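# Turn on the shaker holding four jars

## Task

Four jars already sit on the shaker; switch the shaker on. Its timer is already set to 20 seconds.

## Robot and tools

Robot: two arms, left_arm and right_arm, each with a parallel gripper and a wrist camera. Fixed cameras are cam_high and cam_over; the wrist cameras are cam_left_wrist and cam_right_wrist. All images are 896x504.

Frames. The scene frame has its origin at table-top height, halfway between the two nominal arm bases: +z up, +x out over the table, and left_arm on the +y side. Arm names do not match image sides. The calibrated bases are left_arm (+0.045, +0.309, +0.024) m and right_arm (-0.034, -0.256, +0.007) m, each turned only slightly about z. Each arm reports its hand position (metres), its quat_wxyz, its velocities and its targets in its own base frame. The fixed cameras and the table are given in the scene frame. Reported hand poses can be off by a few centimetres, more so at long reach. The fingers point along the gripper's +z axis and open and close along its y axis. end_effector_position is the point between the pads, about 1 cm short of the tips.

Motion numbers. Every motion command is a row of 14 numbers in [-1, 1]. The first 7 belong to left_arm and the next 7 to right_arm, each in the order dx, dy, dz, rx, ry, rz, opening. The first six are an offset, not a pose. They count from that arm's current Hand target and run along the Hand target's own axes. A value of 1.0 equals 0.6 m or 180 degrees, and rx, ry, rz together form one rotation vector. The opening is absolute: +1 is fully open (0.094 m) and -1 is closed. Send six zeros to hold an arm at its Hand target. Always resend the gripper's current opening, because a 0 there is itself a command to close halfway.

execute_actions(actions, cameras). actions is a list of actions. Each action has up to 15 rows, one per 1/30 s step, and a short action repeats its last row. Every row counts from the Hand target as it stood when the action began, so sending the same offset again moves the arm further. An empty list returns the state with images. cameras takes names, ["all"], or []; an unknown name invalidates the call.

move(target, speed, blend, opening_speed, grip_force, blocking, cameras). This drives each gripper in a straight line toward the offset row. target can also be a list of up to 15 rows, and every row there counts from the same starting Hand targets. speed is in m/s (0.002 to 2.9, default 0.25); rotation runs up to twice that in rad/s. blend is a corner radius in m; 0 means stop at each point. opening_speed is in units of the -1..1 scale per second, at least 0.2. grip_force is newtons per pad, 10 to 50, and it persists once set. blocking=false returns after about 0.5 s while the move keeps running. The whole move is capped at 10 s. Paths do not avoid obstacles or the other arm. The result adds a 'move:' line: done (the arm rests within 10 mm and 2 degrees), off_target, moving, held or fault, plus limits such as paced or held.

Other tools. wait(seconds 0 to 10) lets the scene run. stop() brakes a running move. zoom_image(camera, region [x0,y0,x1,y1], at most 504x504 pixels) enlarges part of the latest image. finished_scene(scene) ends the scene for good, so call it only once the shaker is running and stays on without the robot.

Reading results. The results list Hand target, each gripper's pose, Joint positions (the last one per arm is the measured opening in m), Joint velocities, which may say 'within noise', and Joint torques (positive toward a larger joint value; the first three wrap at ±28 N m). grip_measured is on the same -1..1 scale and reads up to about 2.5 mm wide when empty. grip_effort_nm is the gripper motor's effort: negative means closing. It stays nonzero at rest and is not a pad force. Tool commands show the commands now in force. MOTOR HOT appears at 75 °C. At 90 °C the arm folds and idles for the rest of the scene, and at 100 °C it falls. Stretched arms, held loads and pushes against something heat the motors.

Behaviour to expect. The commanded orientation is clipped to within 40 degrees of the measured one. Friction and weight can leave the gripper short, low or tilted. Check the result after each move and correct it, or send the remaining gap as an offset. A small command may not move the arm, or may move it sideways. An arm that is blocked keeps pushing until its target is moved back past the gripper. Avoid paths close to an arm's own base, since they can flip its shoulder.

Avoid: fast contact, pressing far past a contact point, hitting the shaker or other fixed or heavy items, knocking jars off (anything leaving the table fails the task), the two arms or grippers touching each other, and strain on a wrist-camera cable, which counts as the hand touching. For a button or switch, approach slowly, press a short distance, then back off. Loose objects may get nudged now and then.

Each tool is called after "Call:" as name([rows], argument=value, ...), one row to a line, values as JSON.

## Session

Call:
execute_actions(actions=[])

Scene clock: 0.00 s.
left_arm: end_effector_position=(+0.2405, -0.0717, +0.3090) grip_measured=+1.000 grip_effort_nm=n/a end_effector_quat_wxyz=(+0.547, -0.024, +0.806, -0.224) | right_arm: end_effector_position=(+0.2117, -0.0670, +0.2922) grip_measured=+1.000 grip_effort_nm=n/a end_effector_quat_wxyz=(+0.591, +0.206, +0.777, -0.073)
Joint positions: left_arm=[-0.156 0.573 0.863 -0.602 0.193 -0.356 0.094] | right_arm=[-0.087 0.425 0.789 -0.673 0.282 0.226 0.094]
Joint velocities: within noise
Joint torques (N m): no reading
Motor temperatures (°C): left_arm=[21 22 25 24 23 23 22] | right_arm=[22 22 22 22 21 23 21]
Heat: left arm: 25 °C; right arm: 23 °C.
Hand target: left_arm +0.2411, -0.0729, +0.3191; +0.559, -0.018, +0.797, -0.227 | right_arm +0.2122, -0.0682, +0.3004; +0.600, +0.207, +0.769, -0.075
Tool commands: left_gripper/opening=+1.0 right_gripper/opening=+1.0

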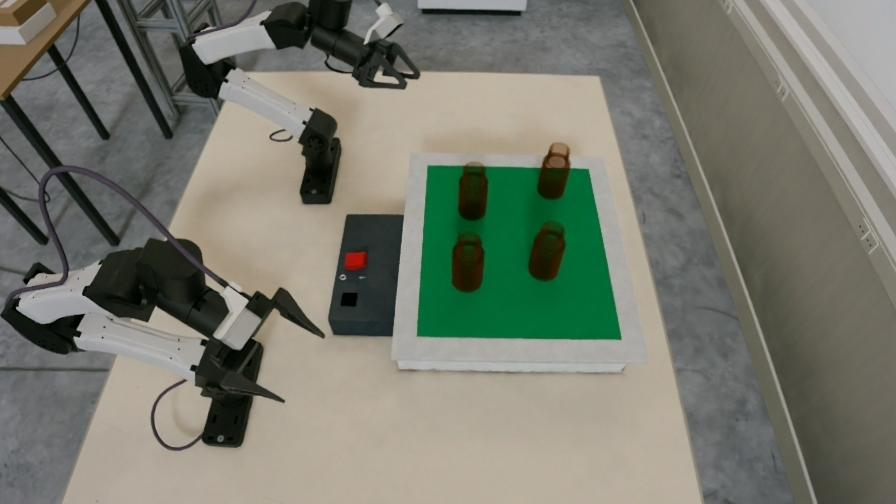

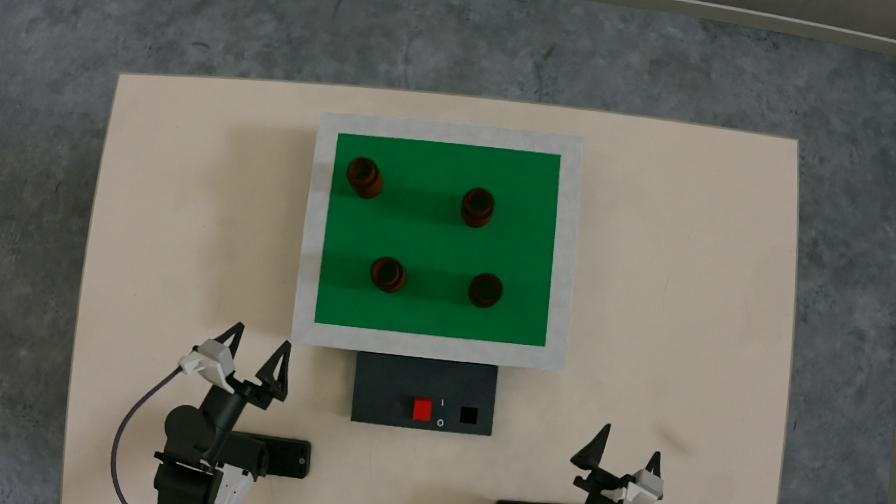

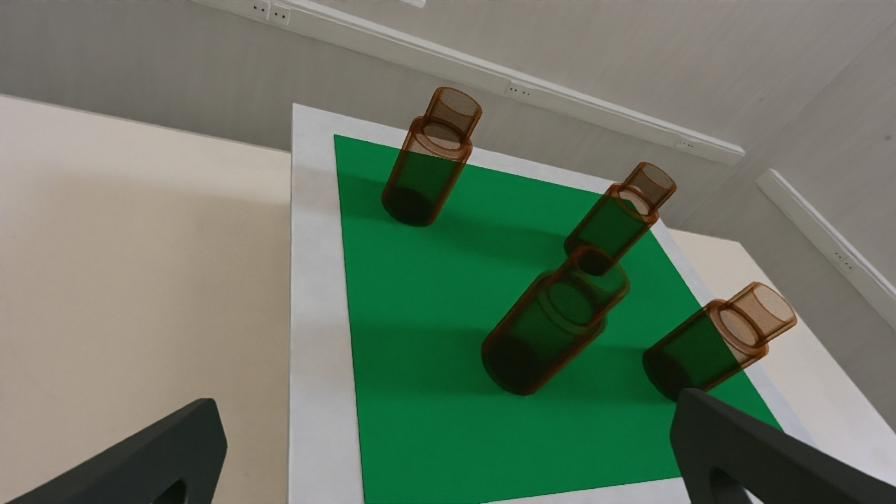

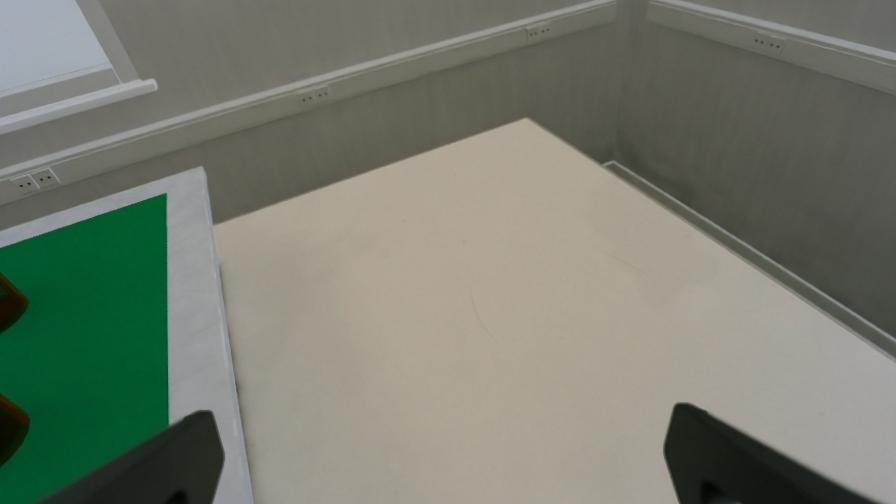

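Call:
zoom_image(camera="cam_over", region=[330, 330, 520, 440])

Call:
zoom_image(camera="cam_high", region=[320, 190, 440, 350])

Call:
zoom_image(camera="cam_high", region=[390, 130, 660, 380])

Scaled by 2.653.

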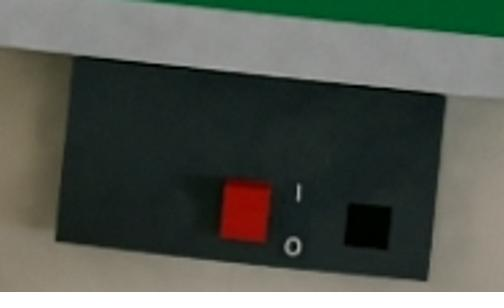

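Scaled by 3.150.

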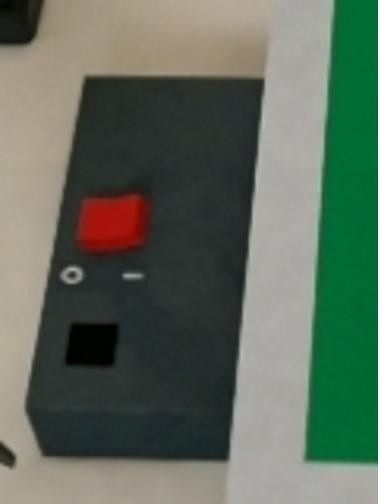

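Scaled by 1.867.

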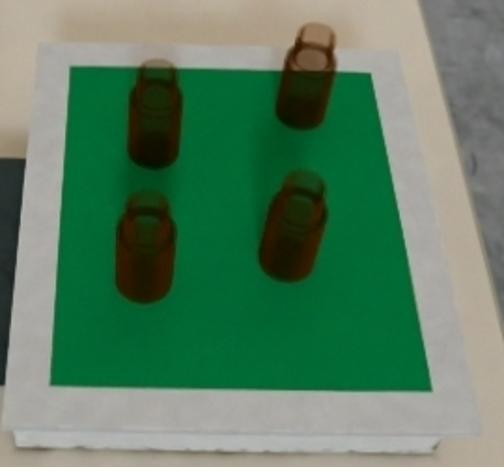

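Call:
move([
  [0,0,0,0,0,0,1,0.0957,0.2355,-0.0348,-0.0367,0.1527,-0.0637,-1],
  [0,0,0,0,0,0,1,0.3117,0.4542,-0.135,-0.0734,0.3053,-0.1274,-1],
  [0,0,0,0,0,0,1,0.4367,0.4612,-0.079,-0.0734,0.3053,-0.1274,-1],
], blend=[0.05,0.03,0], speed=[0.2,0.2,0.12], cameras=["cam_high","cam_right_wrist"])

Call:
zoom_image(camera="cam_right_wrist", region=[320, 260, 660, 504])

Scene clock: 5.53 s.
left_arm: end_effector_position=(+0.2405, -0.0717, +0.3090) grip_measured=+1.000 grip_effort_nm=0.01 end_effector_quat_wxyz=(+0.547, -0.024, +0.806, -0.224) | right_arm: end_effector_position=(+0.2286, +0.2551, +0.1032) grip_measured=-0.989 grip_effort_nm=-0.64 end_effector_quat_wxyz=(+0.170, -0.003, +0.985, -0.011)
Joint positions: left_arm=[-0.156 0.573 0.863 -0.602 0.193 -0.356 0.094] | right_arm=[0.989 1.674 1.29 -1.012 0.295 0.956 0.001]
Joint torques (N m): left_arm=[-0.29 1.42 6.68 2.07 -0.02 -0.02] | right_arm=[-0.35 -7.36 5.33 0.94 0.06 -0.08]
Heat: left arm: 26 °C; right arm: 23 °C.
Hand target: left_arm +0.2411, -0.0729, +0.3191; +0.559, -0.018, +0.797, -0.227 | right_arm +0.2318, +0.2586, +0.0996; +0.174, +0.000, +0.985, +0.000
Off the commanded pose: left_arm 0.010 m, 2 deg | right_arm 0.006 m, 1 deg.
move: done
Images, in order (width x height): cam_high 896x504, cam_right_wrist 896x504.

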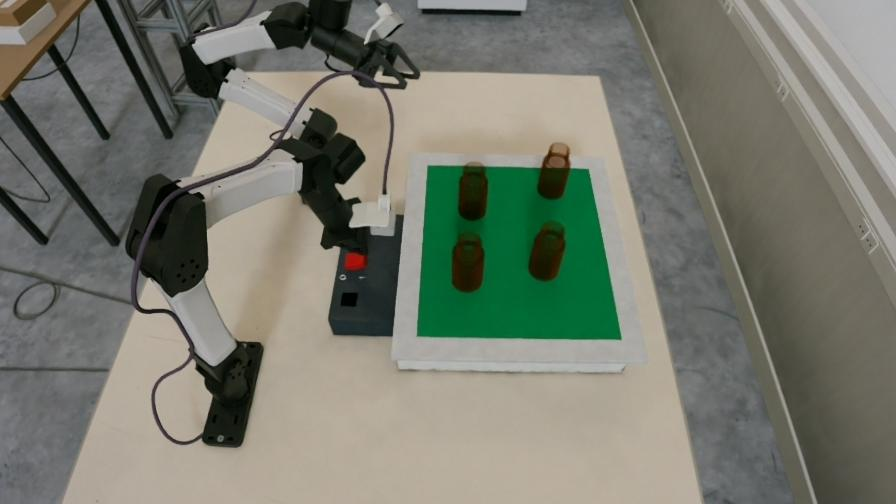

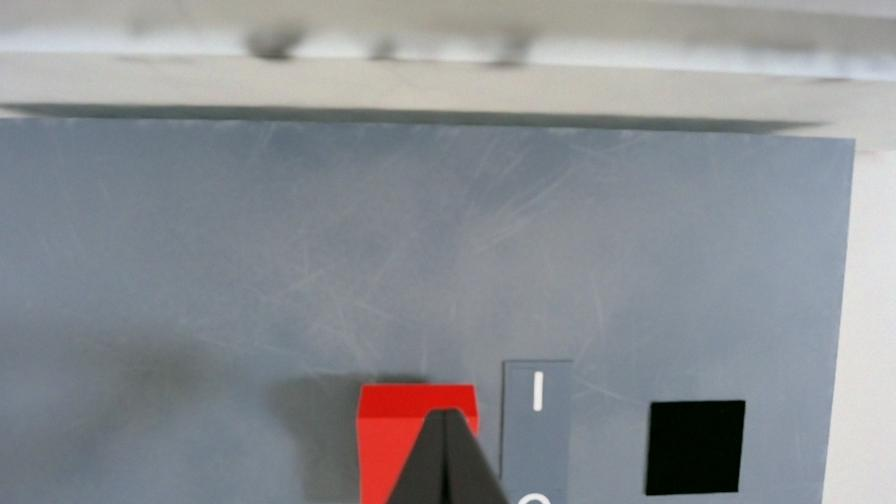

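Scaled by 1.482.

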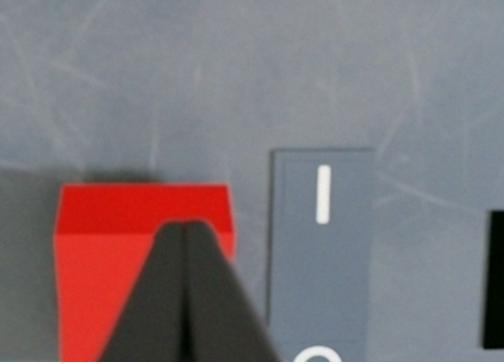

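Call:
move([
  [0,0,0,0,0,0,1,0.0072,0.0083,0.0152,0,0,0,-1],
  [0,0,0,0,0,0,1,0.0295,0.0083,0.0763,0,0,0,-1],
  [0,0,0,0,0,0,1,-0.0157,0.0083,-0.0475,0,0,0,-1],
  [0,0,0,0,0,0,1,0.0542,0.0083,-0.1438,0,0,0,-1],
], blend=[0.005,0,0.02,0], speed=[0.06,0.05,0.12,0.12], cameras=["all"])

Scene clock: 9.57 s.
left_arm: end_effector_position=(+0.2405, -0.0717, +0.3090) grip_measured=+1.000 grip_effort_nm=0.01 end_effector_quat_wxyz=(+0.547, -0.024, +0.806, -0.224) | right_arm: end_effector_position=(+0.1668, +0.2600, +0.1528) grip_measured=-0.989 grip_effort_nm=-0.64 end_effector_quat_wxyz=(+0.156, -0.015, +0.988, -0.018)
Joint positions: left_arm=[-0.156 0.573 0.863 -0.602 0.193 -0.356 0.094] | right_arm=[1.168 1.608 1.426 -1.293 0.3 1.123 0.001]
Joint torques (N m): left_arm=[-0.28 1.42 6.67 2.07 -0.02 -0.02] | right_arm=[0.23 -8.44 10.56 0.28 0.31 0.16]
Heat: left arm: 27 °C; right arm: 24 °C.
Hand target: left_arm +0.2411, -0.0729, +0.3191; +0.559, -0.018, +0.797, -0.227 | right_arm +0.1717, +0.2637, +0.1696; +0.174, -0.001, +0.985, +0.000
Off the commanded pose: left_arm 0.010 m, 2 deg | right_arm 0.018 m, 3 deg.
move: off_target (right_arm)

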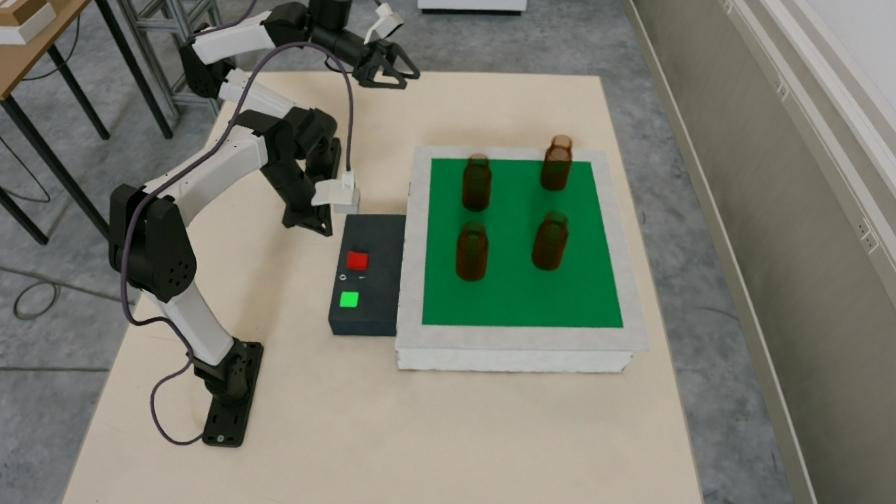

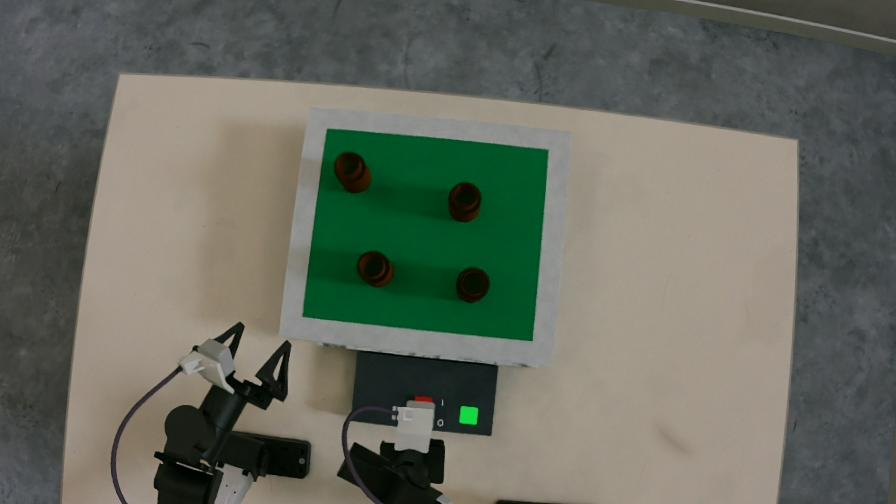

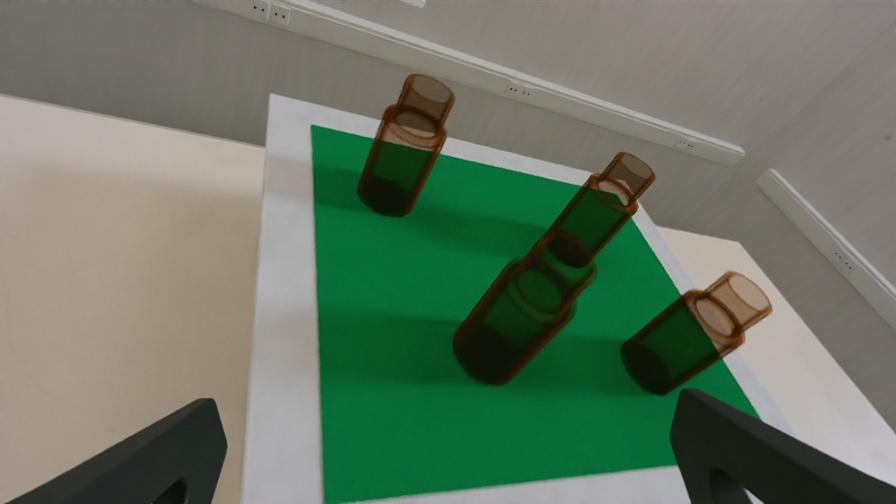

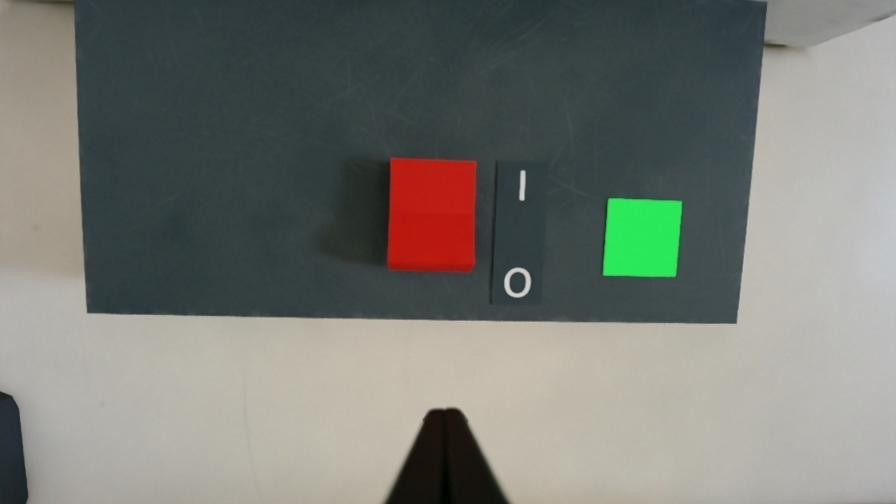

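Call:
wait(seconds=6, cameras=["cam_high","cam_over"])

Call:
wait(seconds=6, cameras=["cam_high","cam_over"])

Call:
wait(seconds=6.5, cameras=["cam_high","cam_over"])

Call:
wait(seconds=0.7, cameras=["cam_high","cam_over"])

Scene clock: 15.73 s.
left_arm: end_effector_position=(+0.2405, -0.0717, +0.3090) grip_measured=+1.000 grip_effort_nm=0.01 end_effector_quat_wxyz=(+0.547, -0.024, +0.806, -0.224) | right_arm: end_effector_position=(+0.1668, +0.2600, +0.1528) grip_measured=-0.989 grip_effort_nm=-0.64 end_effector_quat_wxyz=(+0.156, -0.014, +0.988, -0.018)
Joint positions: left_arm=[-0.156 0.573 0.863 -0.602 0.193 -0.356 0.094] | right_arm=[1.168 1.608 1.426 -1.293 0.3 1.125 0.001]
Joint torques (N m): left_arm=[-0.28 1.42 6.68 2.07 -0.02 -0.02] | right_arm=[0.17 -8.43 10.52 0.28 0.29 0.16]
Heat: left arm: 28 °C; right arm: 25 °C.
Hand target: left_arm +0.2411, -0.0729, +0.3191; +0.559, -0.018, +0.797, -0.227 | right_arm +0.1717, +0.2637, +0.1696; +0.174, -0.001, +0.985, +0.000
Tool commands: left_gripper/opening=+1.0 right_gripper/opening=-1.0
Off the commanded pose: left_arm 0.010 m, 2 deg | right_arm 0.018 m, 3 deg.
wait: 6.00 s; at rest from the start
Images, in order (width x height): cam_high 896x504, cam_over 896x504.

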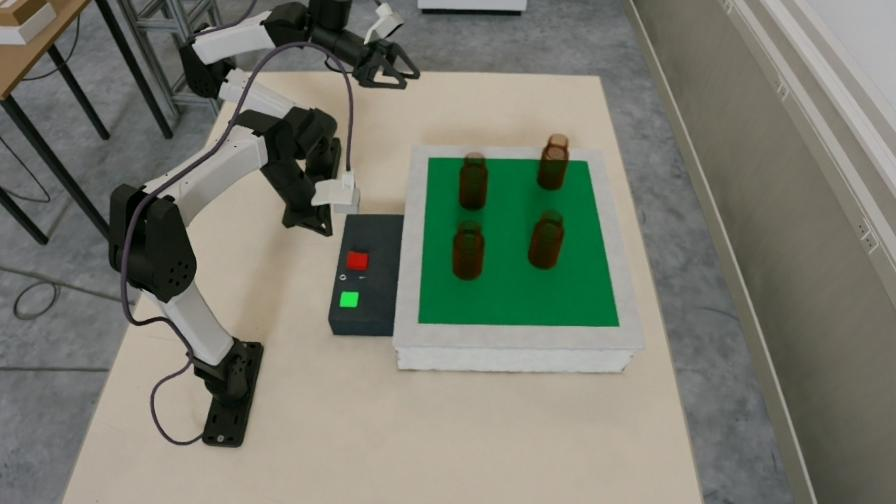

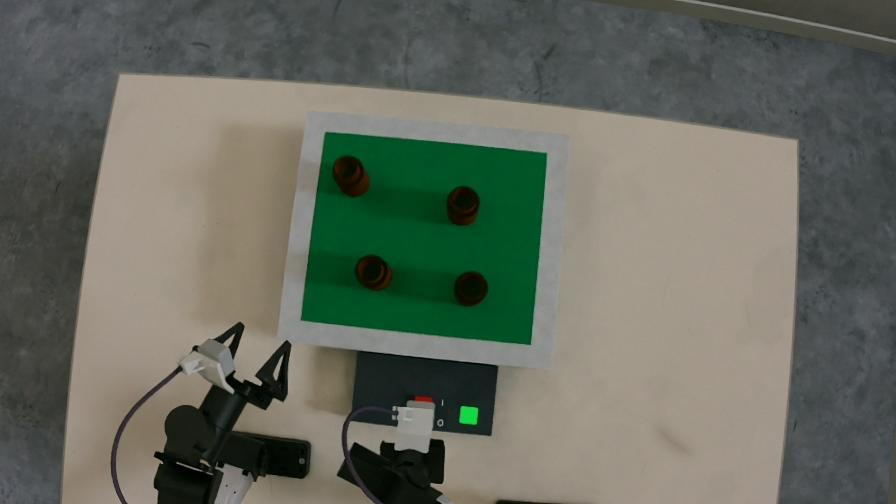

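Scene clock: 21.73 s.
left_arm: end_effector_position=(+0.2405, -0.0717, +0.3090) grip_measured=+1.000 grip_effort_nm=0.00 end_effector_quat_wxyz=(+0.547, -0.024, +0.806, -0.224) | right_arm: end_effector_position=(+0.1668, +0.2600, +0.1528) grip_measured=-0.989 grip_effort_nm=-0.64 end_effector_quat_wxyz=(+0.156, -0.014, +0.988, -0.018)
Joint positions: left_arm=[-0.156 0.573 0.863 -0.602 0.193 -0.356 0.094] | right_arm=[1.168 1.608 1.426 -1.293 0.3 1.125 0.001]
Joint torques (N m): left_arm=[-0.28 1.43 6.68 2.07 -0.02 -0.02] | right_arm=[0.2 -8.5 10.54 0.29 0.31 0.17]
Motor temperatures (°C): left_arm=[21 22 27 29 23 23 22] | right_arm=[22 24 25 23 21 23 21]
Heat: left arm: 29 °C; right arm: 25 °C.
Hand target: left_arm +0.2411, -0.0729, +0.3191; +0.559, -0.018, +0.797, -0.227 | right_arm +0.1717, +0.2637, +0.1696; +0.174, -0.001, +0.985, +0.000
Tool commands: left_gripper/opening=+1.0 right_gripper/opening=-1.0
Off the commanded pose: left_arm 0.010 m, 2 deg | right_arm 0.018 m, 3 deg.
wait: 6.00 s; at rest by 0.17 s
Images, in order (width x height): cam_high 896x504, cam_over 896x504.

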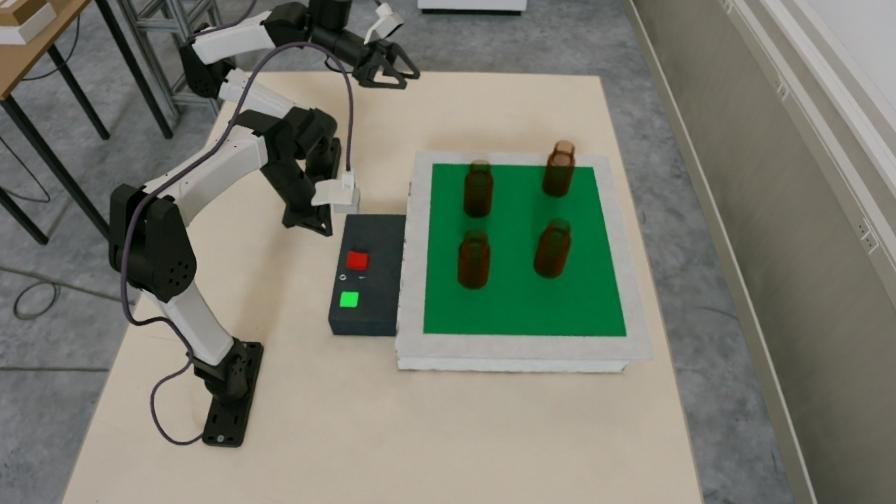

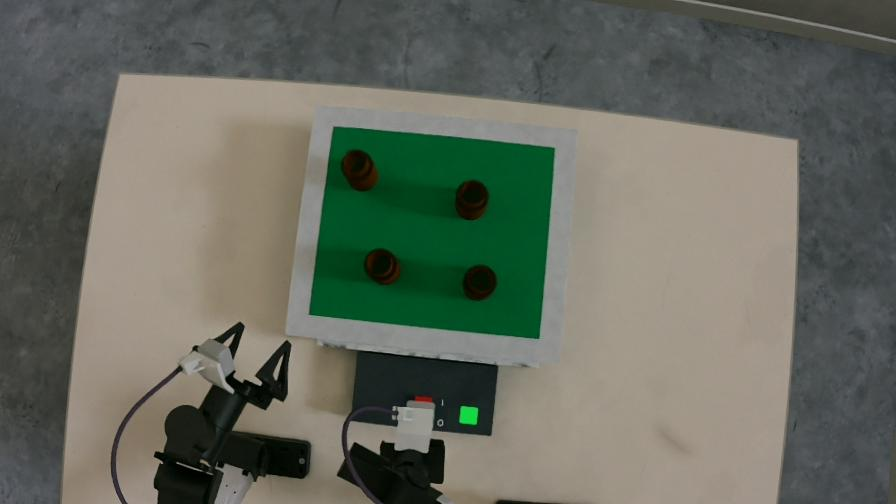

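Scene clock: 28.23 s.
left_arm: end_effector_position=(+0.2405, -0.0717, +0.3090) grip_measured=+1.000 grip_effort_nm=0.00 end_effector_quat_wxyz=(+0.547, -0.024, +0.806, -0.224) | right_arm: end_effector_position=(+0.1668, +0.2600, +0.1528) grip_measured=-0.989 grip_effort_nm=-0.64 end_effector_quat_wxyz=(+0.156, -0.014, +0.988, -0.018)
Joint positions: left_arm=[-0.156 0.573 0.863 -0.602 0.193 -0.356 0.094] | right_arm=[1.168 1.608 1.426 -1.293 0.3 1.125 0.001]
Joint torques (N m): left_arm=[-0.29 1.42 6.68 2.07 -0.02 -0.02] | right_arm=[0.17 -8.43 10.52 0.29 0.3 0.16]
Heat: left arm: 29 °C; right arm: 26 °C.
Hand target: left_arm +0.2411, -0.0729, +0.3191; +0.559, -0.018, +0.797, -0.227 | right_arm +0.1717, +0.2637, +0.1696; +0.174, -0.001, +0.985, +0.000
Tool commands: left_gripper/opening=+1.0 right_gripper/opening=-1.0
Off the commanded pose: left_arm 0.010 m, 2 deg | right_arm 0.018 m, 3 deg.
wait: 6.50 s; at rest by 0.17 s
Images, in order (width x height): cam_high 896x504, cam_over 896x504.

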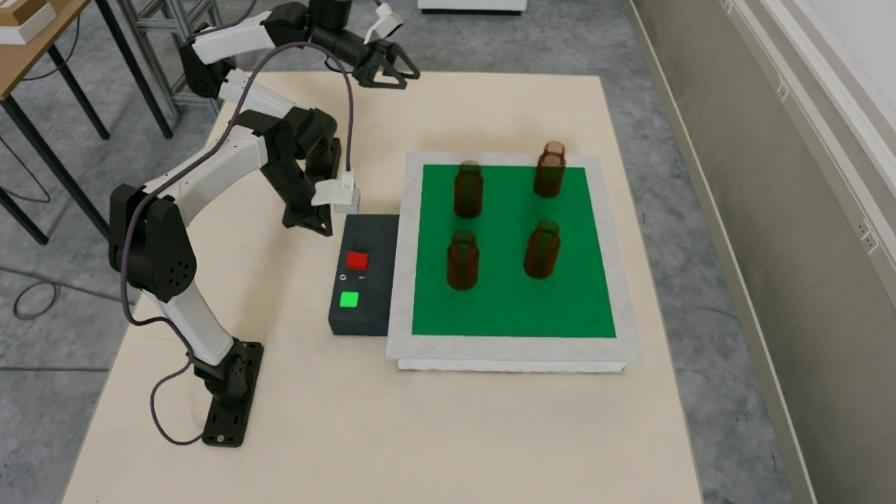

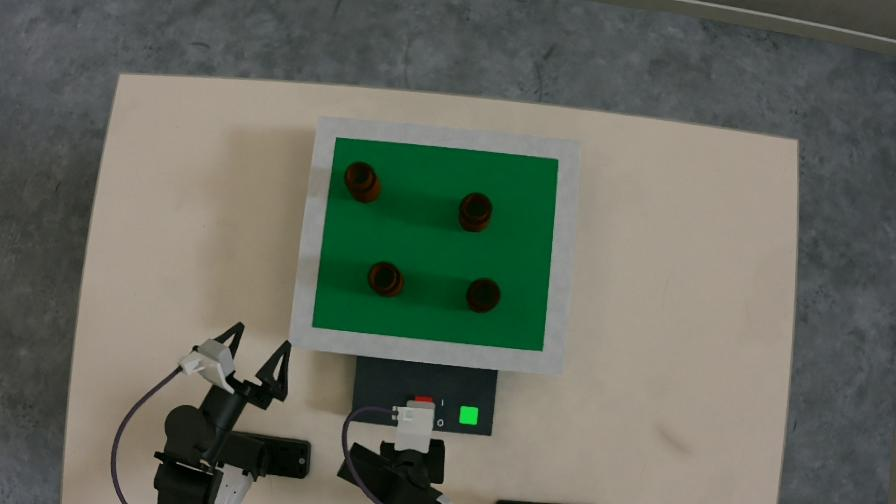

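Scene clock: 28.93 s.
left_arm: end_effector_position=(+0.2405, -0.0717, +0.3090) grip_measured=+1.000 grip_effort_nm=0.01 end_effector_quat_wxyz=(+0.547, -0.024, +0.806, -0.224) | right_arm: end_effector_position=(+0.1668, +0.2600, +0.1528) grip_measured=-0.989 grip_effort_nm=-0.64 end_effector_quat_wxyz=(+0.156, -0.014, +0.988, -0.018)
Joint positions: left_arm=[-0.156 0.573 0.863 -0.602 0.193 -0.356 0.094] | right_arm=[1.168 1.608 1.426 -1.293 0.3 1.125 0.001]
Joint torques (N m): left_arm=[-0.28 1.43 6.69 2.07 -0.03 -0.02] | right_arm=[0.16 -8.44 10.52 0.29 0.29 0.17]
Heat: left arm: 29 °C; right arm: 26 °C.
Hand target: left_arm +0.2411, -0.0729, +0.3191; +0.559, -0.018, +0.797, -0.227 | right_arm +0.1717, +0.2637, +0.1696; +0.174, -0.001, +0.985, +0.000
Tool commands: left_gripper/opening=+1.0 right_gripper/opening=-1.0
Off the commanded pose: left_arm 0.010 m, 2 deg | right_arm 0.018 m, 3 deg.
wait: 0.70 s; at rest by 0.17 s
Images, in order (width x height): cam_high 896x504, cam_over 896x504.

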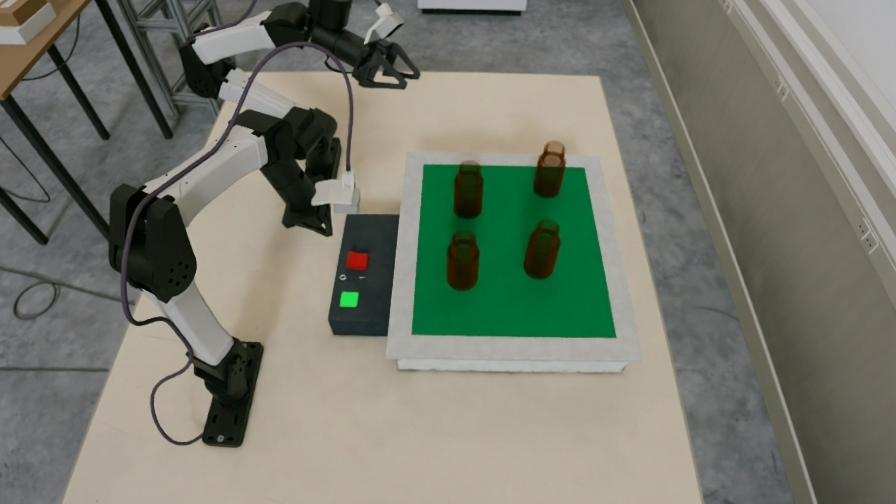

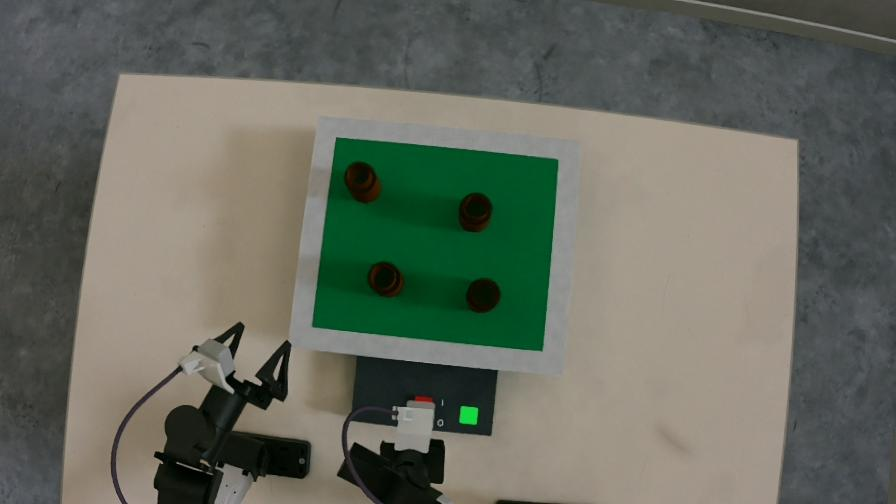

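Call:
finished_scene(scene=2)

The scene is finished: the task was done.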